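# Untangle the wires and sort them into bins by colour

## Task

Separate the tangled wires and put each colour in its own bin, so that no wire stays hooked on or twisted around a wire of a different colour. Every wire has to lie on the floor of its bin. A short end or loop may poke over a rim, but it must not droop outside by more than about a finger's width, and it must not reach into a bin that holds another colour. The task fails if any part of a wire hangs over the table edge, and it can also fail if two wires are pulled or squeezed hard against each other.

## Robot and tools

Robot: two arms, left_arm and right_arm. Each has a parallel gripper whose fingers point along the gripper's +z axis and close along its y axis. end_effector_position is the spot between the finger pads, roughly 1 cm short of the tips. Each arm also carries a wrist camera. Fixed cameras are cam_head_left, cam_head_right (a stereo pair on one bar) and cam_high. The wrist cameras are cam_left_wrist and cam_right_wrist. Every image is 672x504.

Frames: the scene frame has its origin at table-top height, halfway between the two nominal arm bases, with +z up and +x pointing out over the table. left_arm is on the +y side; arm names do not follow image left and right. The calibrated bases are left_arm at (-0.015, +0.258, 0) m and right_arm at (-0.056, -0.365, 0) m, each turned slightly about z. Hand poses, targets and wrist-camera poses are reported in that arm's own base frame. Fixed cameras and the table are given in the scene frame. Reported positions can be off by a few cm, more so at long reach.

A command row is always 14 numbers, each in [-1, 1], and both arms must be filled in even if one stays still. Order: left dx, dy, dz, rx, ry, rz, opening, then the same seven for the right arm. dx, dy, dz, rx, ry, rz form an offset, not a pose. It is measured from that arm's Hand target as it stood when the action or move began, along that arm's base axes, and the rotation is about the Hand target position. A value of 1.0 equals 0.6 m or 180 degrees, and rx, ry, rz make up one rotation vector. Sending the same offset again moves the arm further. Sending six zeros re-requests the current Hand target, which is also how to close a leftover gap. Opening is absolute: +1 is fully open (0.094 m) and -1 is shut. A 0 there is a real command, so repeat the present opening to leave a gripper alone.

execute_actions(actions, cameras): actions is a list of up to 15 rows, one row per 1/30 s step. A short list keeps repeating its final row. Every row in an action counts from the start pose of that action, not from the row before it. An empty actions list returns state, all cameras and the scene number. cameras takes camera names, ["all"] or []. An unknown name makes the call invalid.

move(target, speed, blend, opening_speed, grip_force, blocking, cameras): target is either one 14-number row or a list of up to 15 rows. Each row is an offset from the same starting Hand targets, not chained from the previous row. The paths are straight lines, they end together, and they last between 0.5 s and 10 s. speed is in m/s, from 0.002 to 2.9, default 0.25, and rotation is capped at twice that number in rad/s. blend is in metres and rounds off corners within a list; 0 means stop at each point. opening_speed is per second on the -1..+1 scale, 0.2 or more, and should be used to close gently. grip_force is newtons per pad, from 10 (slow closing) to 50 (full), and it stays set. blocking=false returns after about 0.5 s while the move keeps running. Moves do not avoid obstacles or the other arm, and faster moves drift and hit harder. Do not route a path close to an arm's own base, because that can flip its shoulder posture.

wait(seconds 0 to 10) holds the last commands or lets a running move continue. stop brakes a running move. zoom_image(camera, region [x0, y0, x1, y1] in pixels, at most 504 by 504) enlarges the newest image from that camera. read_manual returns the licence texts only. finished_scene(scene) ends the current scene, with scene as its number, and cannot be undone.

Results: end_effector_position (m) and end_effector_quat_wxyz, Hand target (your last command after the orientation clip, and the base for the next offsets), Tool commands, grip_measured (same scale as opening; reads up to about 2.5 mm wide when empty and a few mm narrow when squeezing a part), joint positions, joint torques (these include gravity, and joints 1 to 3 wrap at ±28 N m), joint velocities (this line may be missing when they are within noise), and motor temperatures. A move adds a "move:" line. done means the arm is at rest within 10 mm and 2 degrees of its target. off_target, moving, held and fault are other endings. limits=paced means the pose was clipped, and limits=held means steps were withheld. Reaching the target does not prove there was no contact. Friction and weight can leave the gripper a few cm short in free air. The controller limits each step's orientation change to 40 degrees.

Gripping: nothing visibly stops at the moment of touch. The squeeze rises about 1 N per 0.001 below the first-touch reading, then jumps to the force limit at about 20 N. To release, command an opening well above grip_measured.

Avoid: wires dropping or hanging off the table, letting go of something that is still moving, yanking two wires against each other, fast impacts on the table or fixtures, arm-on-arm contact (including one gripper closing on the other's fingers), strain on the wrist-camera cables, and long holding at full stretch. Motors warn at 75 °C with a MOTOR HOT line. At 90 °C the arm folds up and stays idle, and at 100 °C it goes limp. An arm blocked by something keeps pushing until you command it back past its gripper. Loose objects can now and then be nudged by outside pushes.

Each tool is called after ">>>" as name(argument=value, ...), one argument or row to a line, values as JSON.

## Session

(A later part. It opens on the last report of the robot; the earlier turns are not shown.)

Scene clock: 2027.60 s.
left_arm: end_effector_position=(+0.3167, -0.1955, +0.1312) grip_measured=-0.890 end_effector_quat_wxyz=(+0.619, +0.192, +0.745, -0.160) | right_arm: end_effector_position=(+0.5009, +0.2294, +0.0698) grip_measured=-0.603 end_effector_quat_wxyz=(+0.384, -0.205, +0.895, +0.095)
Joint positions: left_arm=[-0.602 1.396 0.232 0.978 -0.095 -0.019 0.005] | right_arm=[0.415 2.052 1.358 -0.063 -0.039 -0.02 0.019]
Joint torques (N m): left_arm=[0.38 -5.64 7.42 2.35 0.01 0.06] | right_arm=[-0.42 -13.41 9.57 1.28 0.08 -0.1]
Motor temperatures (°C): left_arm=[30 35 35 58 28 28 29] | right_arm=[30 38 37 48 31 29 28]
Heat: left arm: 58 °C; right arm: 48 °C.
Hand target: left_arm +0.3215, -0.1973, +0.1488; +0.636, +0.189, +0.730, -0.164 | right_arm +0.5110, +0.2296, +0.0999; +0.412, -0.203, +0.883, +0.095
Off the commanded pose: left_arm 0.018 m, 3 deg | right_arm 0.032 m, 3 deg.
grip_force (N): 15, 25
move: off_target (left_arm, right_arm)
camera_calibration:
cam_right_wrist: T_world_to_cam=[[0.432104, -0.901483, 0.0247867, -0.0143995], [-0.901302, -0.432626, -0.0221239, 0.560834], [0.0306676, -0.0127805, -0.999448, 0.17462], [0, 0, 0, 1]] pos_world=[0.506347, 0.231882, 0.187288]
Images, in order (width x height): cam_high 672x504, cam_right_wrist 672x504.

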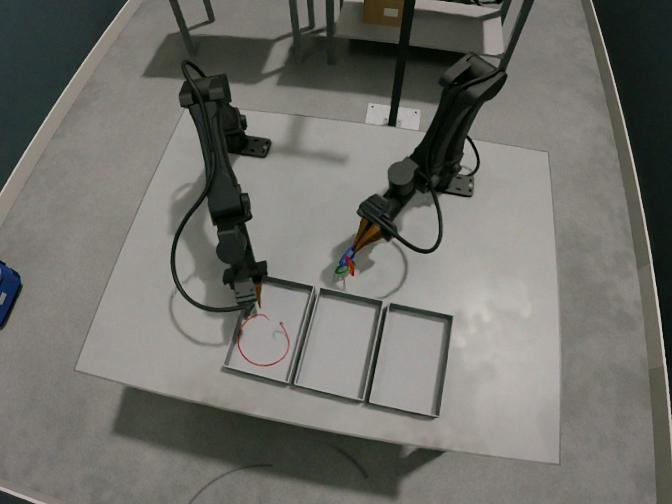

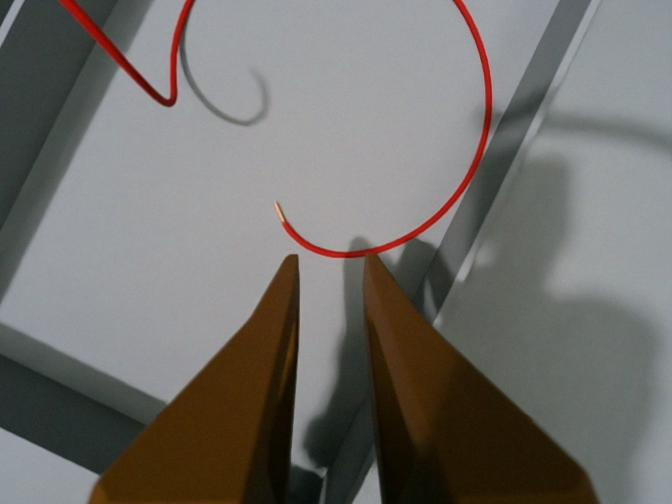

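>>> move(
  target=[
    [0,0,0,0,0,0,-1.0,-0.1517,-0.0493,0.25,0,0,0,-0.6],
    [0,0,0,0,0,0,-1.0,-0.3583,0.2223,0.1168,0.1202,-0.1544,0.1296,-0.6],
  ],
  speed=0.15,
  blend=[0.03, 0],
  cameras=["all"],
)

Scene clock: 2079.13 s.
left_arm: end_effector_position=(+0.3167, -0.1955, +0.1312) grip_measured=-0.890 end_effector_quat_wxyz=(+0.619, +0.192, +0.745, -0.160) | right_arm: end_effector_position=(+0.2965, +0.3642, +0.1728) grip_measured=-0.603 end_effector_quat_wxyz=(+0.608, -0.311, +0.671, +0.290)
Joint positions: left_arm=[-0.602 1.396 0.232 0.978 -0.095 -0.019 0.005] | right_arm=[0.89 1.679 0.616 0.969 0.011 0.013 0.019]
Joint torques (N m): left_arm=[0.38 -5.63 7.45 2.35 0 0.06] | right_arm=[0.14 -5.91 4.96 1.84 0.08 -0.09]
Motor temperatures (°C): left_arm=[30 35 35 59 28 28 29] | right_arm=[30 39 37 47 31 29 28]
Heat: left arm: 59 °C; right arm: 47 °C.
Hand target: left_arm +0.3215, -0.1973, +0.1488; +0.636, +0.189, +0.730, -0.164 | right_arm +0.2961, +0.3629, +0.1700; +0.612, -0.312, +0.668, +0.285
Off the commanded pose: left_arm 0.018 m, 3 deg | right_arm 0.003 m, 1 deg.
grip_force (N): 15, 25
move: off_target (left_arm)
camera_calibration:
cam_left_wrist: T_world_to_cam=[[-0.48907, -0.872056, 0.0181471, -0.0208273], [-0.727622, 0.396418, -0.559839, 0.388943], [0.481017, -0.287005, -0.828403, 0.0159614], [0, 0, 0, 1]] pos_world=[0.265139, -0.167765, 0.231346]
cam_right_wrist: T_world_to_cam=[[0.749026, -0.662436, 0.0117878, 0.0141649], [-0.507392, -0.584975, -0.632739, 0.481428], [0.426044, 0.467957, -0.774276, -0.0457398], [0, 0, 0, 1]] pos_world=[0.25315, 0.312411, 0.269036]

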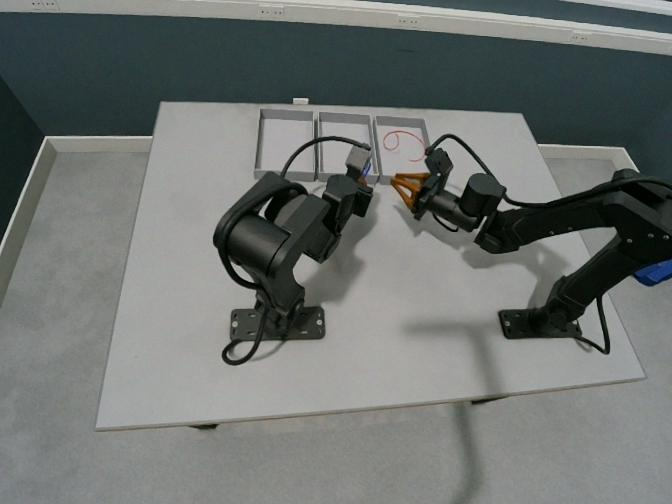

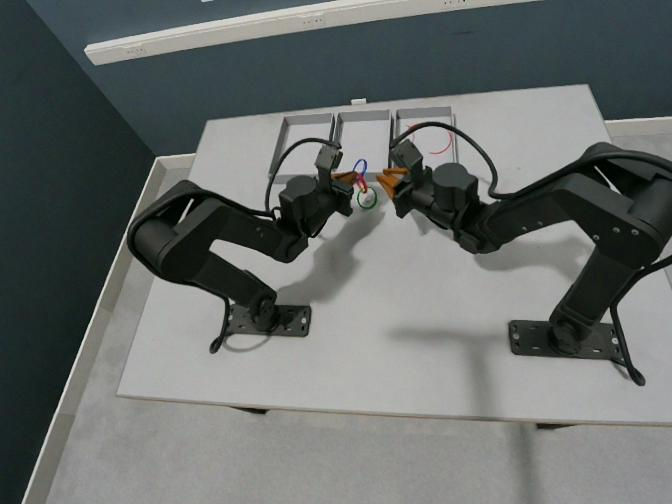

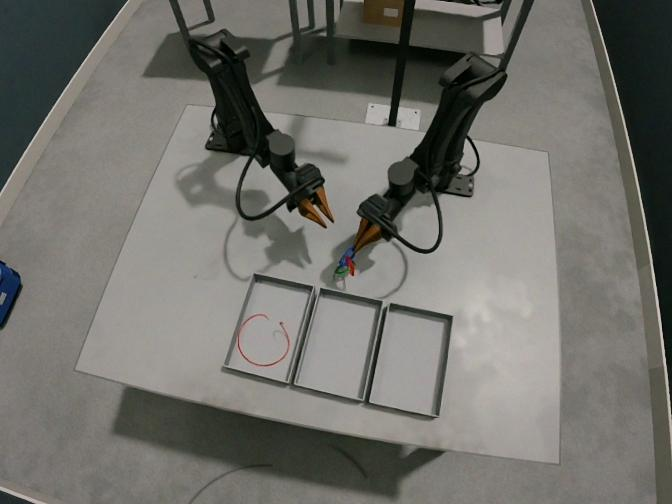

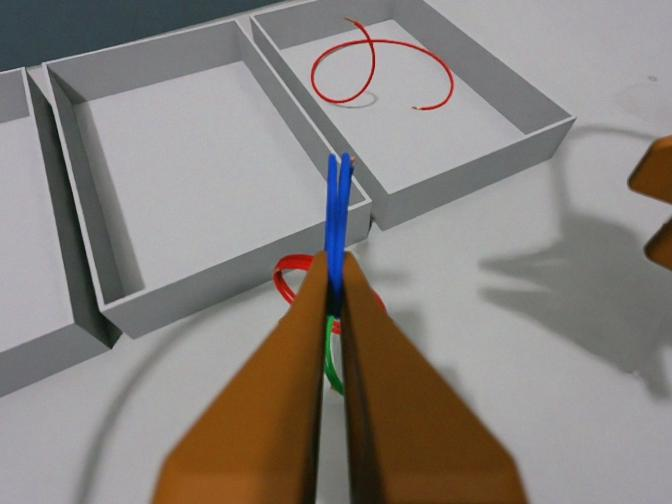

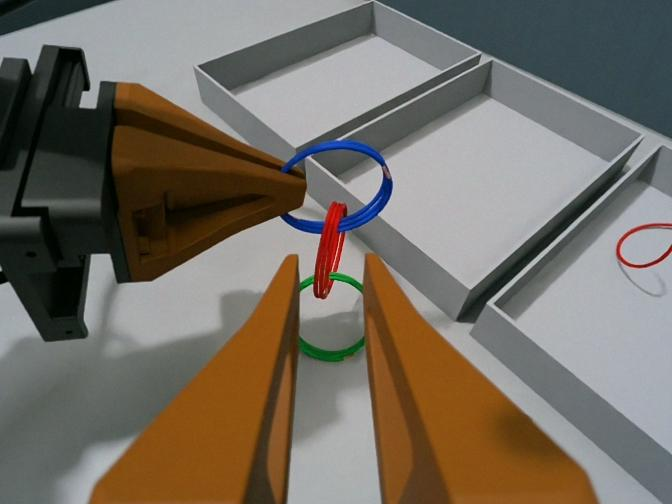

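>>> zoom_image(
  camera="cam_right_wrist",
  region=[260, 120, 420, 380],
)

>>> zoom_image(
  camera="cam_right_wrist",
  region=[290, 190, 370, 310],
)

>>> zoom_image(
  camera="cam_left_wrist",
  region=[240, 130, 420, 420],
)

Scaled by 1.938 from the camera's 672x504 image, which has a finer 960x720 frame.

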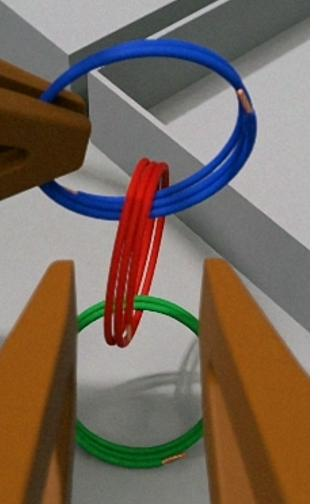

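Scaled by 4.200 from the camera's 672x504 image, which has a finer 960x720 frame.

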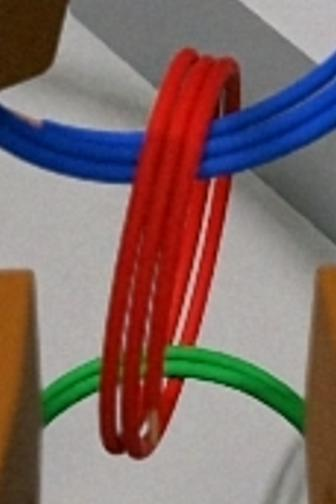

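Scaled by 1.738 from the camera's 672x504 image, which has a finer 960x720 frame.

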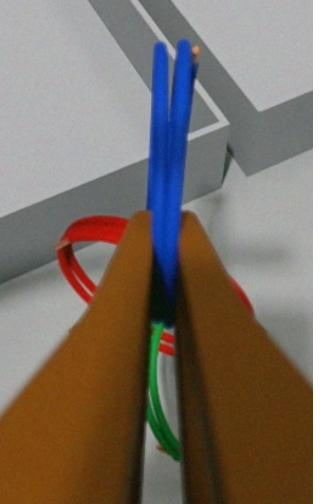

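>>> zoom_image(
  camera="cam_left_wrist",
  region=[300, 140, 390, 230],
)

>>> zoom_image(
  camera="cam_right_wrist",
  region=[340, 130, 420, 240],
)

Scaled by 5.600 from the camera's 672x504 image, which has a finer 960x720 frame.

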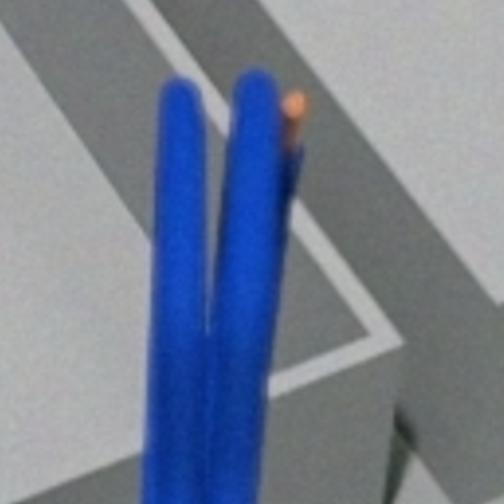

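Scaled by 4.582 from the camera's 672x504 image, which has a finer 960x720 frame.

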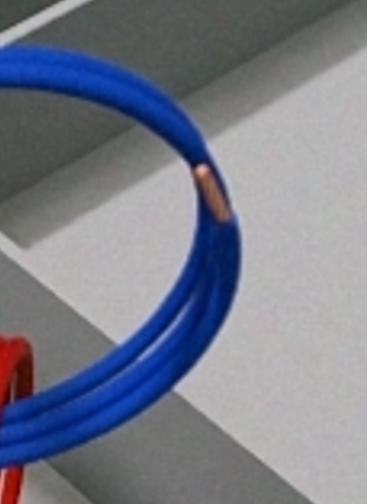

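>>> move(
  target=[0,0,0,0,0,0,-1.0,0.1165,0.0502,-0.05,0.0142,-0.0094,0.0555,-0.6],
  speed=0.06,
  cameras=["cam_left_wrist", "cam_right_wrist"],
)

Scene clock: 2213.33 s.
left_arm: end_effector_position=(+0.3167, -0.1955, +0.1312) grip_measured=-0.890 end_effector_quat_wxyz=(+0.619, +0.192, +0.745, -0.160) | right_arm: end_effector_position=(+0.3602, +0.3885, +0.1284) grip_measured=-0.603 end_effector_quat_wxyz=(+0.585, -0.358, +0.640, +0.346)
Joint positions: left_arm=[-0.602 1.396 0.232 0.978 -0.095 -0.019 0.005] | right_arm=[0.71 2.044 0.851 1.113 -0.332 -0.002 0.019]
Joint torques (N m): left_arm=[0.36 -5.59 7.46 2.36 0.01 0.07] | right_arm=[-0.27 -8.17 7.87 1.87 -0.06 -0.13]
Motor temperatures (°C): left_arm=[30 35 35 59 28 28 29] | right_arm=[30 36 36 53 31 29 28]
Heat: left arm: 59 °C; right arm: 53 °C.
Hand target: left_arm +0.3215, -0.1973, +0.1488; +0.636, +0.189, +0.730, -0.164 | right_arm +0.3660, +0.3930, +0.1399; +0.601, -0.360, +0.623, +0.348
Off the commanded pose: left_arm 0.018 m, 3 deg | right_arm 0.014 m, 3 deg.
grip_force (N): 15, 25
move: off_target (left_arm, right_arm)
camera_calibration:
cam_left_wrist: T_world_to_cam=[[-0.48907, -0.872056, 0.0181471, -0.0208273], [-0.727622, 0.396418, -0.559839, 0.388943], [0.481017, -0.287005, -0.828403, 0.0159614], [0, 0, 0, 1]] pos_world=[0.265139, -0.167765, 0.231346]
cam_right_wrist: T_world_to_cam=[[0.846979, -0.531623, -0.00162023, -0.101384], [-0.40687, -0.646256, -0.645608, 0.489097], [0.342173, 0.547476, -0.763667, -0.12071], [0, 0, 0, 1]] pos_world=[0.326173, 0.32827, 0.223419]
Images, in order (width x height): cam_left_wrist 672x504, cam_right_wrist 672x504.

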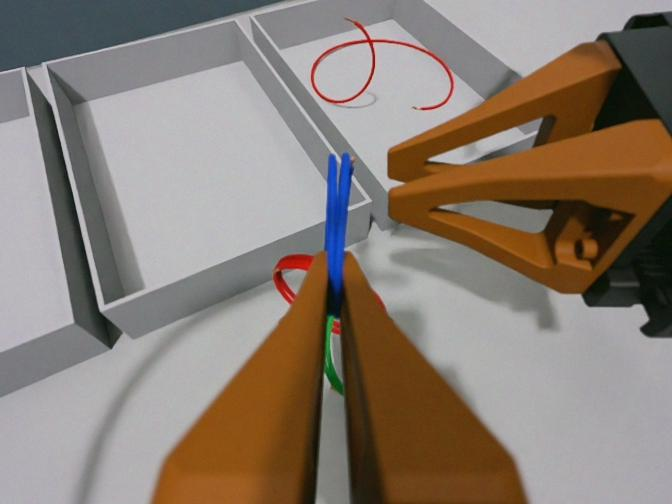

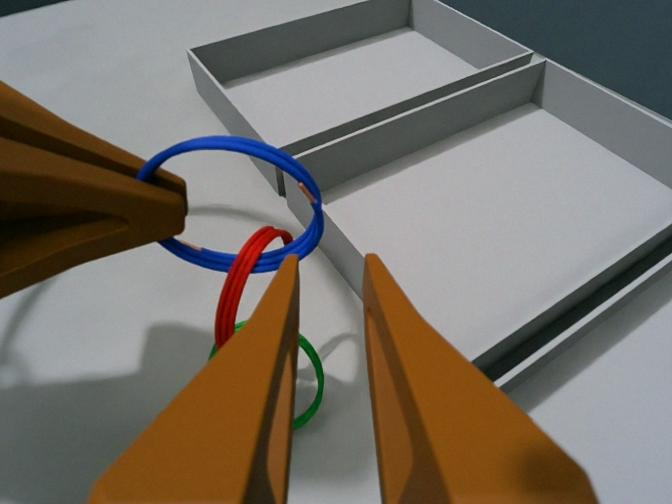

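>>> move(
  target=[0,0,0,0,0,0,-1.0,-0.0077,0.0167,0.0367,0,0,0,-0.6],
  speed=0.04,
  cameras=["cam_left_wrist", "cam_right_wrist"],
)

>>> zoom_image(
  camera="cam_left_wrist",
  region=[300, 110, 440, 250],
)

>>> zoom_image(
  camera="cam_right_wrist",
  region=[240, 150, 420, 330],
)

Scene clock: 2231.03 s.
left_arm: end_effector_position=(+0.3167, -0.1955, +0.1312) grip_measured=-0.890 end_effector_quat_wxyz=(+0.619, +0.192, +0.745, -0.160) | right_arm: end_effector_position=(+0.3583, +0.3982, +0.1377) grip_measured=-0.603 end_effector_quat_wxyz=(+0.582, -0.360, +0.641, +0.347)
Joint positions: left_arm=[-0.602 1.396 0.232 0.978 -0.095 -0.019 0.005] | right_arm=[0.731 2.023 0.881 1.057 -0.317 -0.002 0.019]
Joint torques (N m): left_arm=[0.4 -5.6 7.42 2.35 0.02 0.07] | right_arm=[0.29 -11.71 7.83 1.55 0.07 -0.08]
Motor temperatures (°C): left_arm=[30 35 35 59 28 28 29] | right_arm=[30 37 37 55 31 29 28]
Heat: left arm: 59 °C; right arm: 55 °C.
Hand target: left_arm +0.3215, -0.1973, +0.1488; +0.636, +0.189, +0.730, -0.164 | right_arm +0.3614, +0.4031, +0.1621; +0.602, -0.360, +0.623, +0.348
Off the commanded pose: left_arm 0.018 m, 3 deg | right_arm 0.025 m, 3 deg.
grip_force (N): 15, 25
move: off_target (left_arm, right_arm)
camera_calibration:
cam_left_wrist: T_world_to_cam=[[-0.48907, -0.872056, 0.0181471, -0.0208273], [-0.727622, 0.396418, -0.559839, 0.388943], [0.481017, -0.287005, -0.828403, 0.0159614], [0, 0, 0, 1]] pos_world=[0.265139, -0.167765, 0.231346]
cam_right_wrist: T_world_to_cam=[[0.850227, -0.526414, -0.00165145, -0.0977271], [-0.404402, -0.651146, -0.642237, 0.501257], [0.337007, 0.546715, -0.766504, -0.115651], [0, 0, 0, 1]] pos_world=[0.324774, 0.338174, 0.233117]
Images, in order (width x height): cam_left_wrist 672x504, cam_right_wrist 672x504.

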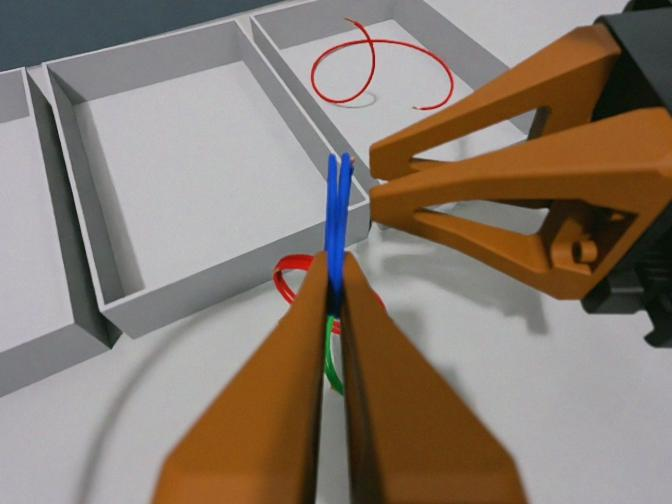

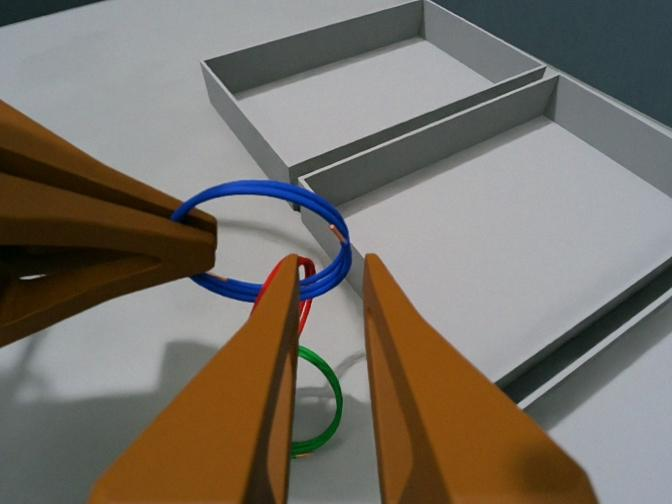

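Scaled by 3.600 from the camera's 672x504 image, which has a finer 960x720 frame.

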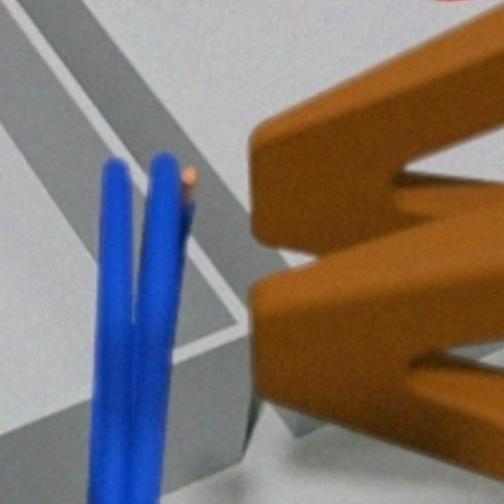

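Scaled by 2.800 from the camera's 672x504 image, which has a finer 960x720 frame.

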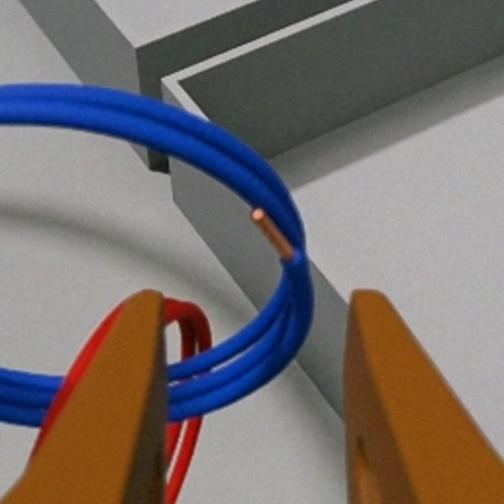

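>>> move(
  target=[0,0,0,0,0,0,-1.0,0,0,0.0083,0,0,0,-0.6],
  speed=0.04,
  cameras=["cam_left_wrist", "cam_right_wrist"],
)

>>> zoom_image(
  camera="cam_left_wrist",
  region=[300, 110, 440, 250],
)

>>> zoom_image(
  camera="cam_right_wrist",
  region=[240, 150, 420, 330],
)

Scene clock: 2241.27 s.
left_arm: end_effector_position=(+0.3167, -0.1955, +0.1312) grip_measured=-0.890 end_effector_quat_wxyz=(+0.619, +0.192, +0.745, -0.160) | right_arm: end_effector_position=(+0.3578, +0.3977, +0.1401) grip_measured=-0.603 end_effector_quat_wxyz=(+0.581, -0.361, +0.643, +0.346)
Joint positions: left_arm=[-0.602 1.396 0.232 0.978 -0.095 -0.019 0.005] | right_arm=[0.731 2.009 0.881 1.037 -0.317 -0.002 0.019]
Joint torques (N m): left_arm=[0.39 -5.61 7.41 2.36 0.02 0.07] | right_arm=[0.4 -11.95 8.4 1.66 0.03 -0.07]
Motor temperatures (°C): left_arm=[30 35 35 59 28 28 29] | right_arm=[30 38 36 54 31 29 28]
Heat: left arm: 59 °C; right arm: 54 °C.
Hand target: left_arm +0.3215, -0.1973, +0.1488; +0.636, +0.189, +0.730, -0.164 | right_arm +0.3614, +0.4030, +0.1671; +0.602, -0.359, +0.623, +0.347
Off the commanded pose: left_arm 0.018 m, 3 deg | right_arm 0.028 m, 3 deg.
grip_force (N): 15, 25
move: off_target (left_arm, right_arm)
camera_calibration:
cam_left_wrist: T_world_to_cam=[[-0.48907, -0.872056, 0.0181471, -0.0208273], [-0.727622, 0.396418, -0.559839, 0.388943], [0.481017, -0.287005, -0.828403, 0.0159614], [0, 0, 0, 1]] pos_world=[0.265139, -0.167765, 0.231346]
cam_right_wrist: T_world_to_cam=[[0.849995, -0.526781, -0.00321921, -0.0971194], [-0.4074, -0.653467, -0.637971, 0.503629], [0.333967, 0.543583, -0.770054, -0.110608], [0, 0, 0, 1]] pos_world=[0.324669, 0.338068, 0.235814]
Images, in order (width x height): cam_left_wrist 672x504, cam_right_wrist 672x504.

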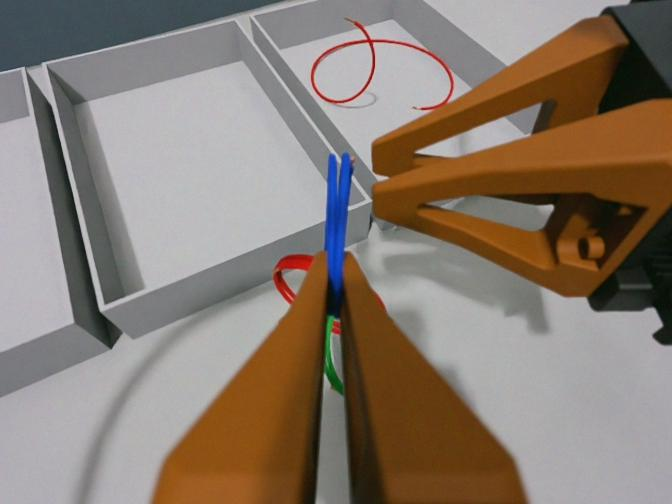

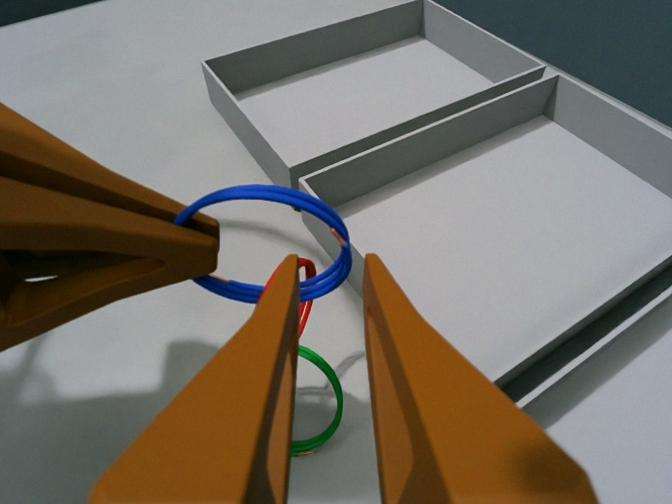

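Scaled by 3.600 from the camera's 672x504 image, which has a finer 960x720 frame.

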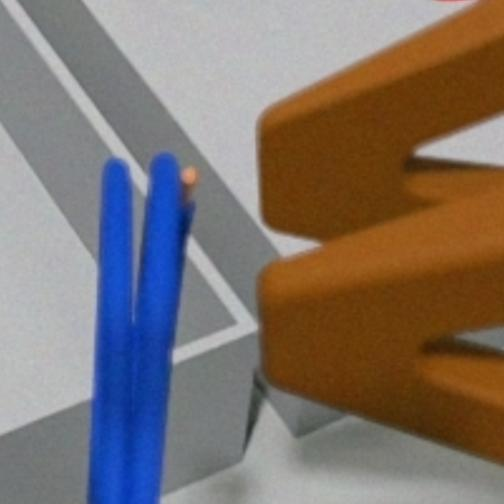

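Scaled by 2.800 from the camera's 672x504 image, which has a finer 960x720 frame.

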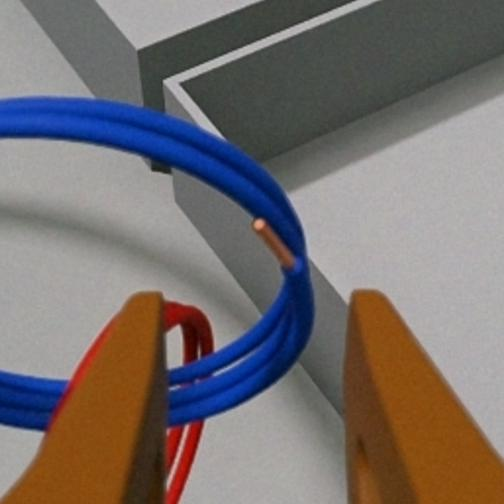

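>>> move(
  target=[0,0,0,0,0,0,-1.0,0,0,0.0333,0,0,0,-0.6],
  speed=0.1,
  cameras=["cam_left_wrist", "cam_right_wrist"],
)

>>> zoom_image(
  camera="cam_left_wrist",
  region=[300, 110, 440, 250],
)

>>> zoom_image(
  camera="cam_right_wrist",
  region=[240, 150, 420, 330],
)

Scene clock: 2248.07 s.
left_arm: end_effector_position=(+0.3167, -0.1955, +0.1312) grip_measured=-0.890 end_effector_quat_wxyz=(+0.619, +0.192, +0.745, -0.160) | right_arm: end_effector_position=(+0.3592, +0.3989, +0.1630) grip_measured=-0.603 end_effector_quat_wxyz=(+0.583, -0.360, +0.640, +0.347)
Joint positions: left_arm=[-0.602 1.396 0.232 0.978 -0.095 -0.019 0.005] | right_arm=[0.731 1.948 0.907 0.957 -0.317 -0.002 0.019]
Joint torques (N m): left_arm=[0.39 -5.63 7.46 2.36 0.01 0.07] | right_arm=[0.44 -11.28 8.43 1.55 0.05 -0.11]
Motor temperatures (°C): left_arm=[30 35 35 59 28 28 29] | right_arm=[30 38 36 54 31 29 28]
Heat: left arm: 59 °C; right arm: 54 °C.
Hand target: left_arm +0.3215, -0.1973, +0.1488; +0.636, +0.189, +0.730, -0.164 | right_arm +0.3614, +0.4031, +0.1871; +0.602, -0.360, +0.623, +0.348
Off the commanded pose: left_arm 0.018 m, 3 deg | right_arm 0.025 m, 3 deg.
grip_force (N): 15, 25
move: off_target (left_arm, right_arm)
camera_calibration:
cam_left_wrist: T_world_to_cam=[[-0.48907, -0.872056, 0.0181471, -0.0208273], [-0.727622, 0.396418, -0.559839, 0.388943], [0.481017, -0.287005, -0.828403, 0.0159614], [0, 0, 0, 1]] pos_world=[0.265139, -0.167765, 0.231346]
cam_right_wrist: T_world_to_cam=[[0.850017, -0.526754, -0.00118018, -0.097989], [-0.403905, -0.650335, -0.64337, 0.517949], [0.33813, 0.547352, -0.765555, -0.0978354], [0, 0, 0, 1]] pos_world=[0.325576, 0.338775, 0.258219]
Images, in order (width x height): cam_left_wrist 672x504, cam_right_wrist 672x504.

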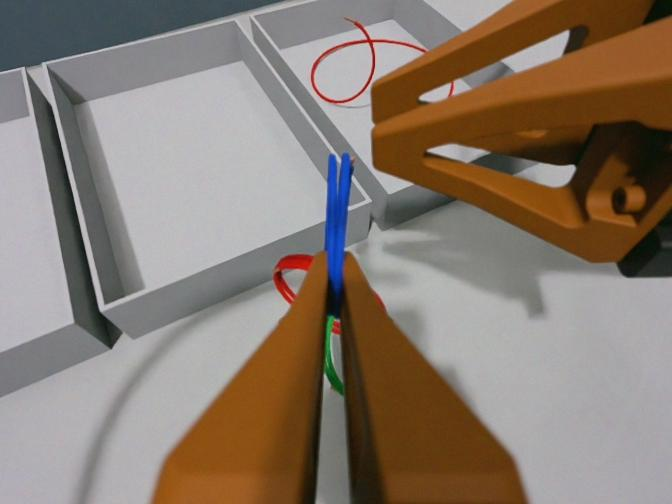

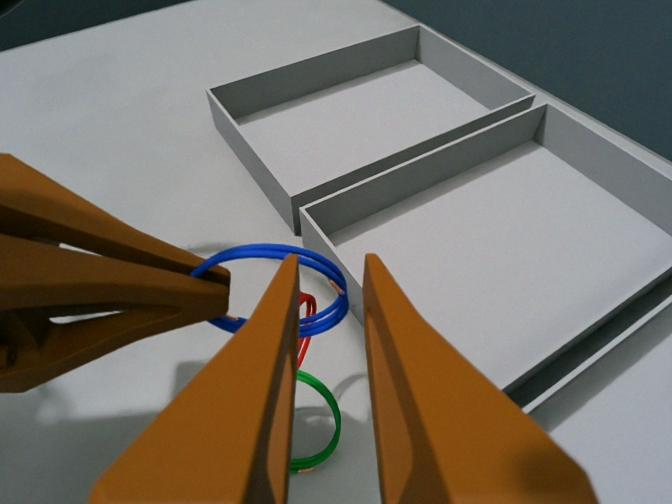

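Scaled by 3.600 from the camera's 672x504 image, which has a finer 960x720 frame.

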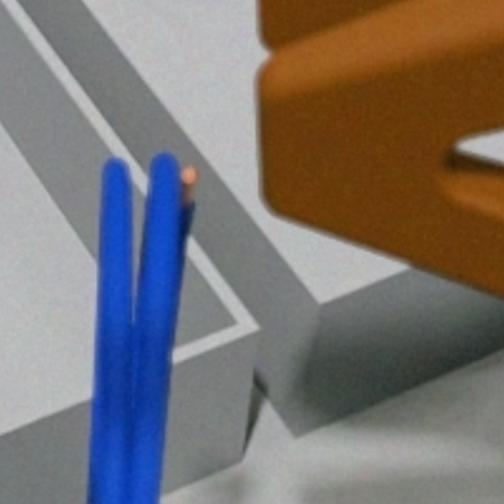

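Scaled by 2.800 from the camera's 672x504 image, which has a finer 960x720 frame.

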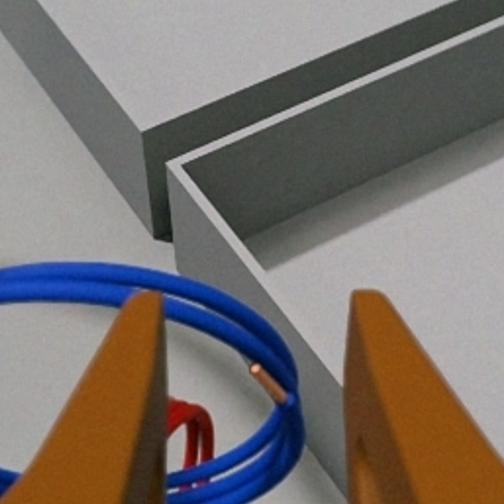

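>>> move(
  target=[0,0,0,0,0,0,-1.0,0,0,-0.0743,0,0,0,-0.6],
  speed=0.05,
  cameras=["cam_left_wrist", "cam_right_wrist"],
)

>>> zoom_image(
  camera="cam_left_wrist",
  region=[300, 110, 440, 250],
)

>>> zoom_image(
  camera="cam_right_wrist",
  region=[240, 150, 420, 330],
)

Scene clock: 2260.43 s.
left_arm: end_effector_position=(+0.3167, -0.1955, +0.1312) grip_measured=-0.890 end_effector_quat_wxyz=(+0.619, +0.192, +0.745, -0.160) | right_arm: end_effector_position=(+0.3634, +0.4027, +0.1455) grip_measured=-0.603 end_effector_quat_wxyz=(+0.598, -0.357, +0.627, +0.350)
Joint positions: left_arm=[-0.602 1.396 0.232 0.978 -0.095 -0.019 0.005] | right_arm=[0.731 2.047 0.907 1.097 -0.317 -0.002 0.019]
Joint torques (N m): left_arm=[0.4 -5.61 7.45 2.35 0.01 0.06] | right_arm=[0.42 -8.51 4.79 1.85 0.07 -0.1]
Motor temperatures (°C): left_arm=[30 35 35 59 28 28 29] | right_arm=[30 38 37 54 31 29 28]
Heat: left arm: 59 °C; right arm: 54 °C.
Hand target: left_arm +0.3215, -0.1973, +0.1488; +0.636, +0.189, +0.730, -0.164 | right_arm +0.3614, +0.4031, +0.1425; +0.602, -0.360, +0.623, +0.348
Off the commanded pose: left_arm 0.018 m, 3 deg | right_arm 0.004 m, 1 deg.
grip_force (N): 15, 25
move: off_target (left_arm)
camera_calibration:
cam_left_wrist: T_world_to_cam=[[-0.48907, -0.872056, 0.0181471, -0.0208273], [-0.727622, 0.396418, -0.559839, 0.388943], [0.481017, -0.287005, -0.828403, 0.0159614], [0, 0, 0, 1]] pos_world=[0.265139, -0.167765, 0.231346]
cam_right_wrist: T_world_to_cam=[[0.849887, -0.526864, 0.0102798, -0.101149], [-0.383914, -0.632421, -0.672796, 0.500693], [0.360973, 0.567854, -0.739757, -0.134986], [0, 0, 0, 1]] pos_world=[0.326914, 0.340009, 0.238047]
Images, in order (width x height): cam_left_wrist 672x504, cam_right_wrist 672x504.

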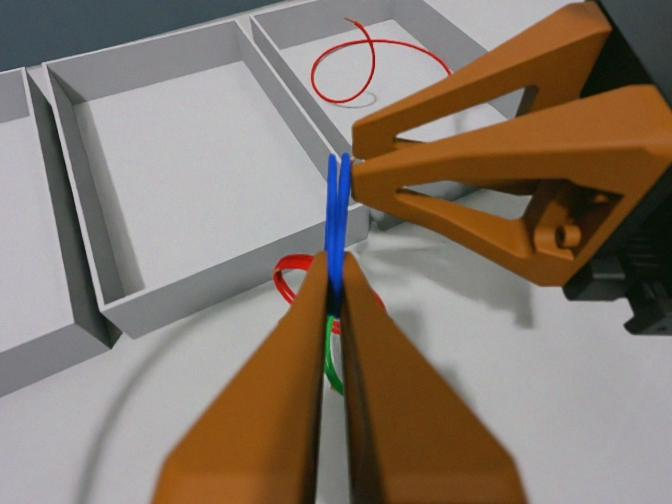

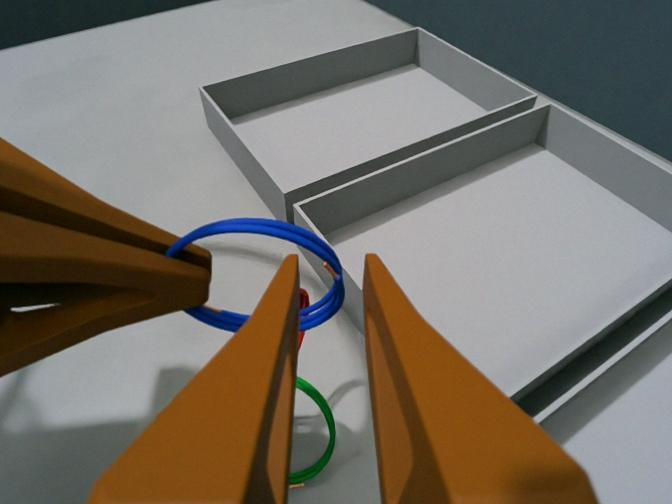

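Scaled by 3.600 from the camera's 672x504 image, which has a finer 960x720 frame.

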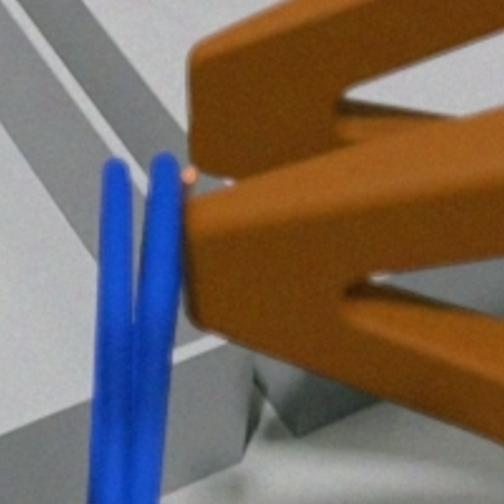

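Scaled by 2.800 from the camera's 672x504 image, which has a finer 960x720 frame.

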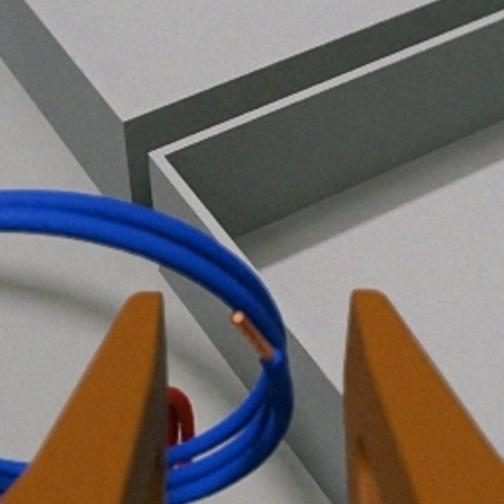

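>>> move(
  target=[0,0,0,0,0,0,-1.0,0.0033,0.0058,0,0,0,0,-0.6],
  speed=0.03,
  cameras=["cam_left_wrist", "cam_right_wrist"],
)

>>> zoom_image(
  camera="cam_left_wrist",
  region=[310, 120, 400, 210],
)

>>> zoom_image(
  camera="cam_right_wrist",
  region=[270, 200, 390, 320],
)

Scene clock: 2273.90 s.
left_arm: end_effector_position=(+0.3167, -0.1955, +0.1312) grip_measured=-0.890 end_effector_quat_wxyz=(+0.619, +0.192, +0.745, -0.160) | right_arm: end_effector_position=(+0.3628, +0.4038, +0.1411) grip_measured=-0.603 end_effector_quat_wxyz=(+0.595, -0.358, +0.629, +0.350)
Joint positions: left_arm=[-0.602 1.396 0.232 0.978 -0.095 -0.019 0.005] | right_arm=[0.734 2.056 0.907 1.098 -0.314 -0.002 0.019]
Joint torques (N m): left_arm=[0.39 -5.61 7.42 2.35 0 0.07] | right_arm=[0.32 -8.51 6.08 1.8 0.02 -0.05]
Motor temperatures (°C): left_arm=[30 35 35 59 28 28 29] | right_arm=[30 37 36 56 31 29 28]
Heat: left arm: 59 °C; right arm: 56 °C.
Hand target: left_arm +0.3215, -0.1973, +0.1488; +0.636, +0.189, +0.730, -0.164 | right_arm +0.3634, +0.4065, +0.1424; +0.602, -0.359, +0.623, +0.347
Off the commanded pose: left_arm 0.018 m, 3 deg | right_arm 0.003 m, 1 deg.
grip_force (N): 15, 25
move: off_target (left_arm)
camera_calibration:
cam_left_wrist: T_world_to_cam=[[-0.48907, -0.872056, 0.0181471, -0.0208273], [-0.727622, 0.396418, -0.559839, 0.388943], [0.481017, -0.287005, -0.828403, 0.0159614], [0, 0, 0, 1]] pos_world=[0.265139, -0.167765, 0.231346]
cam_right_wrist: T_world_to_cam=[[0.850131, -0.526509, 0.00808323, -0.0999172], [-0.387667, -0.636192, -0.667064, 0.500141], [0.356357, 0.563958, -0.744957, -0.134628], [0, 0, 0, 1]] pos_world=[0.326807, 0.341503, 0.234142]
Images, in order (width x height): cam_left_wrist 672x504, cam_right_wrist 672x504.

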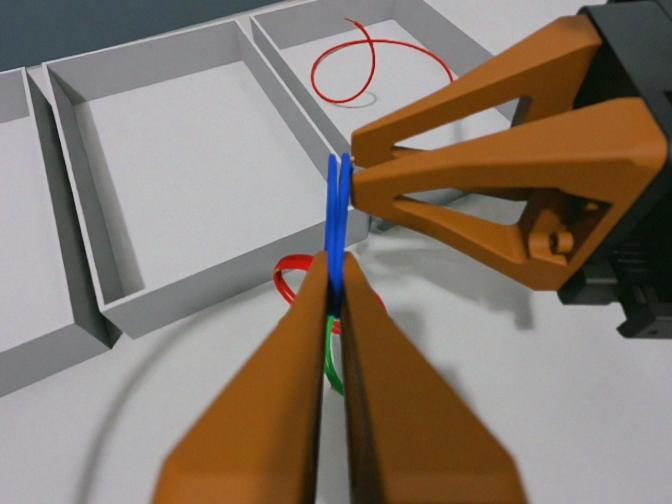

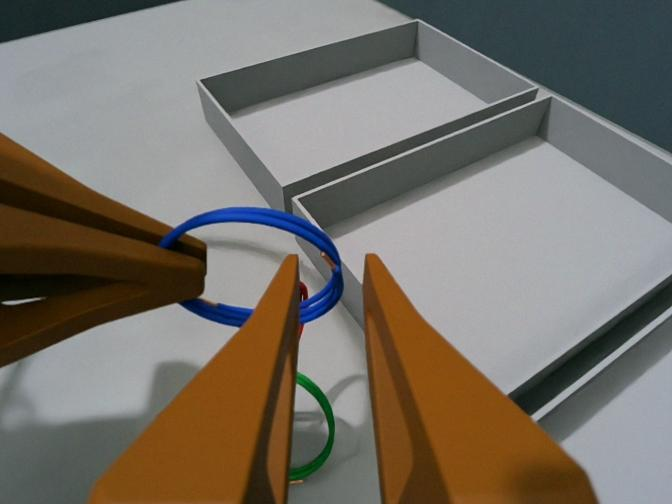

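Scaled by 5.600 from the camera's 672x504 image, which has a finer 960x720 frame.

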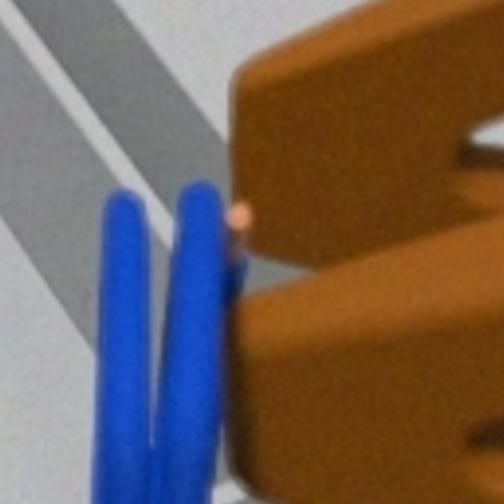

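Scaled by 4.200 from the camera's 672x504 image, which has a finer 960x720 frame.

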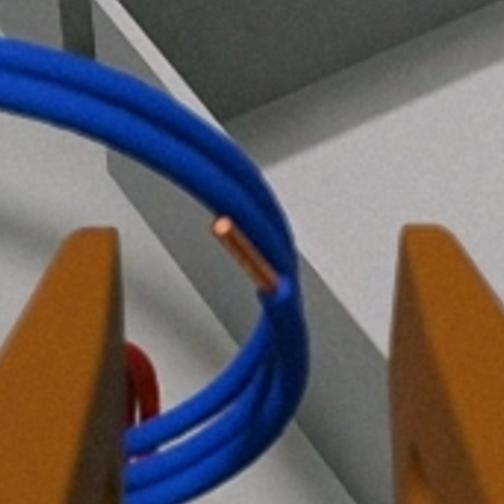

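>>> move(
  target=[0,0,0,0,0,0,-1.0,0.0025,0.0043,0.005,0,0,0,-0.6],
  speed=0.03,
  cameras=["cam_left_wrist", "cam_right_wrist"],
)

>>> zoom_image(
  camera="cam_left_wrist",
  region=[310, 120, 400, 210],
)

>>> zoom_image(
  camera="cam_right_wrist",
  region=[270, 200, 390, 320],
)

Scene clock: 2294.40 s.
left_arm: end_effector_position=(+0.3167, -0.1955, +0.1312) grip_measured=-0.890 end_effector_quat_wxyz=(+0.619, +0.192, +0.745, -0.160) | right_arm: end_effector_position=(+0.3620, +0.4045, +0.1411) grip_measured=-0.603 end_effector_quat_wxyz=(+0.595, -0.358, +0.629, +0.350)
Joint positions: left_arm=[-0.602 1.396 0.232 0.978 -0.095 -0.019 0.005] | right_arm=[0.737 2.056 0.907 1.098 -0.312 -0.002 0.019]
Joint torques (N m): left_arm=[0.36 -5.6 7.42 2.35 0.01 0.07] | right_arm=[0.44 -8.64 7.57 1.63 0.03 -0.09]
Motor temperatures (°C): left_arm=[30 35 35 59 28 28 29] | right_arm=[30 38 36 57 31 29 28]
Heat: left arm: 59 °C; right arm: 57 °C.
Hand target: left_arm +0.3215, -0.1973, +0.1488; +0.636, +0.189, +0.730, -0.164 | right_arm +0.3648, +0.4092, +0.1454; +0.602, -0.360, +0.623, +0.348
Off the commanded pose: left_arm 0.018 m, 3 deg | right_arm 0.007 m, 1 deg.
grip_force (N): 15, 25
move: off_target (left_arm)
camera_calibration:
cam_left_wrist: T_world_to_cam=[[-0.48907, -0.872056, 0.0181471, -0.0208273], [-0.727622, 0.396418, -0.559839, 0.388943], [0.481017, -0.287005, -0.828403, 0.0159614], [0, 0, 0, 1]] pos_world=[0.265139, -0.167765, 0.231346]
cam_right_wrist: T_world_to_cam=[[0.850319, -0.526203, 0.00822545, -0.0991001], [-0.387374, -0.636406, -0.66703, 0.500349], [0.356228, 0.564002, -0.744986, -0.134796], [0, 0, 0, 1]] pos_world=[0.326107, 0.342303, 0.234142]
Images, in order (width x height): cam_left_wrist 672x504, cam_right_wrist 672x504.

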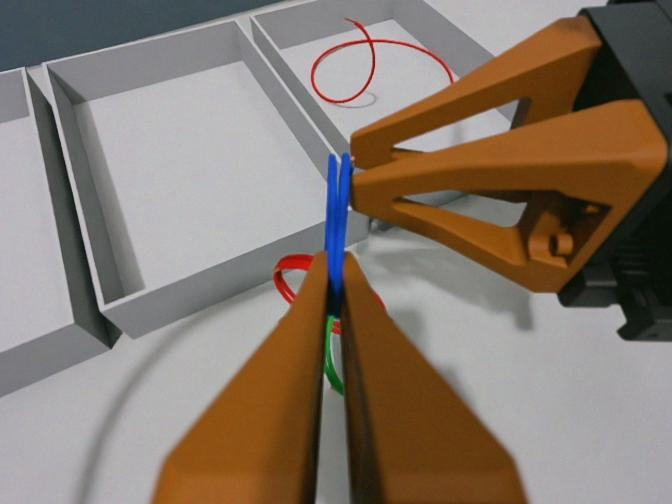

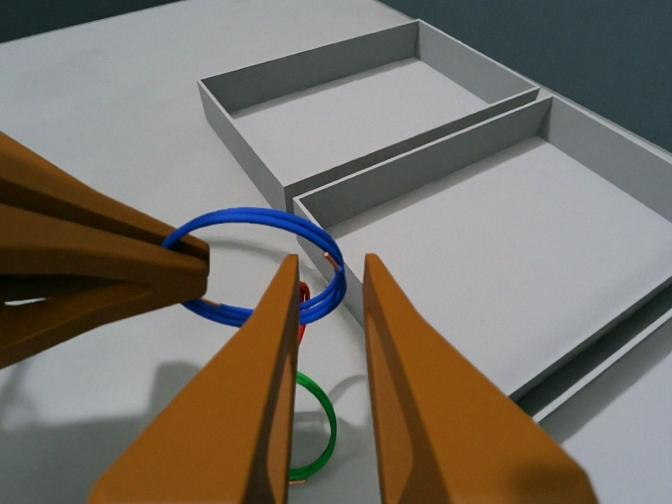

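Scaled by 5.600 from the camera's 672x504 image, which has a finer 960x720 frame.

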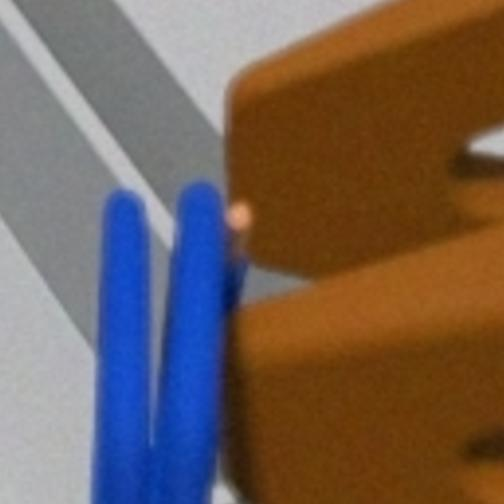

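Scaled by 4.200 from the camera's 672x504 image, which has a finer 960x720 frame.

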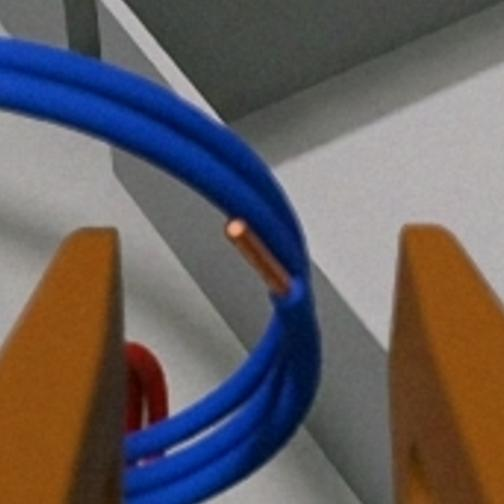

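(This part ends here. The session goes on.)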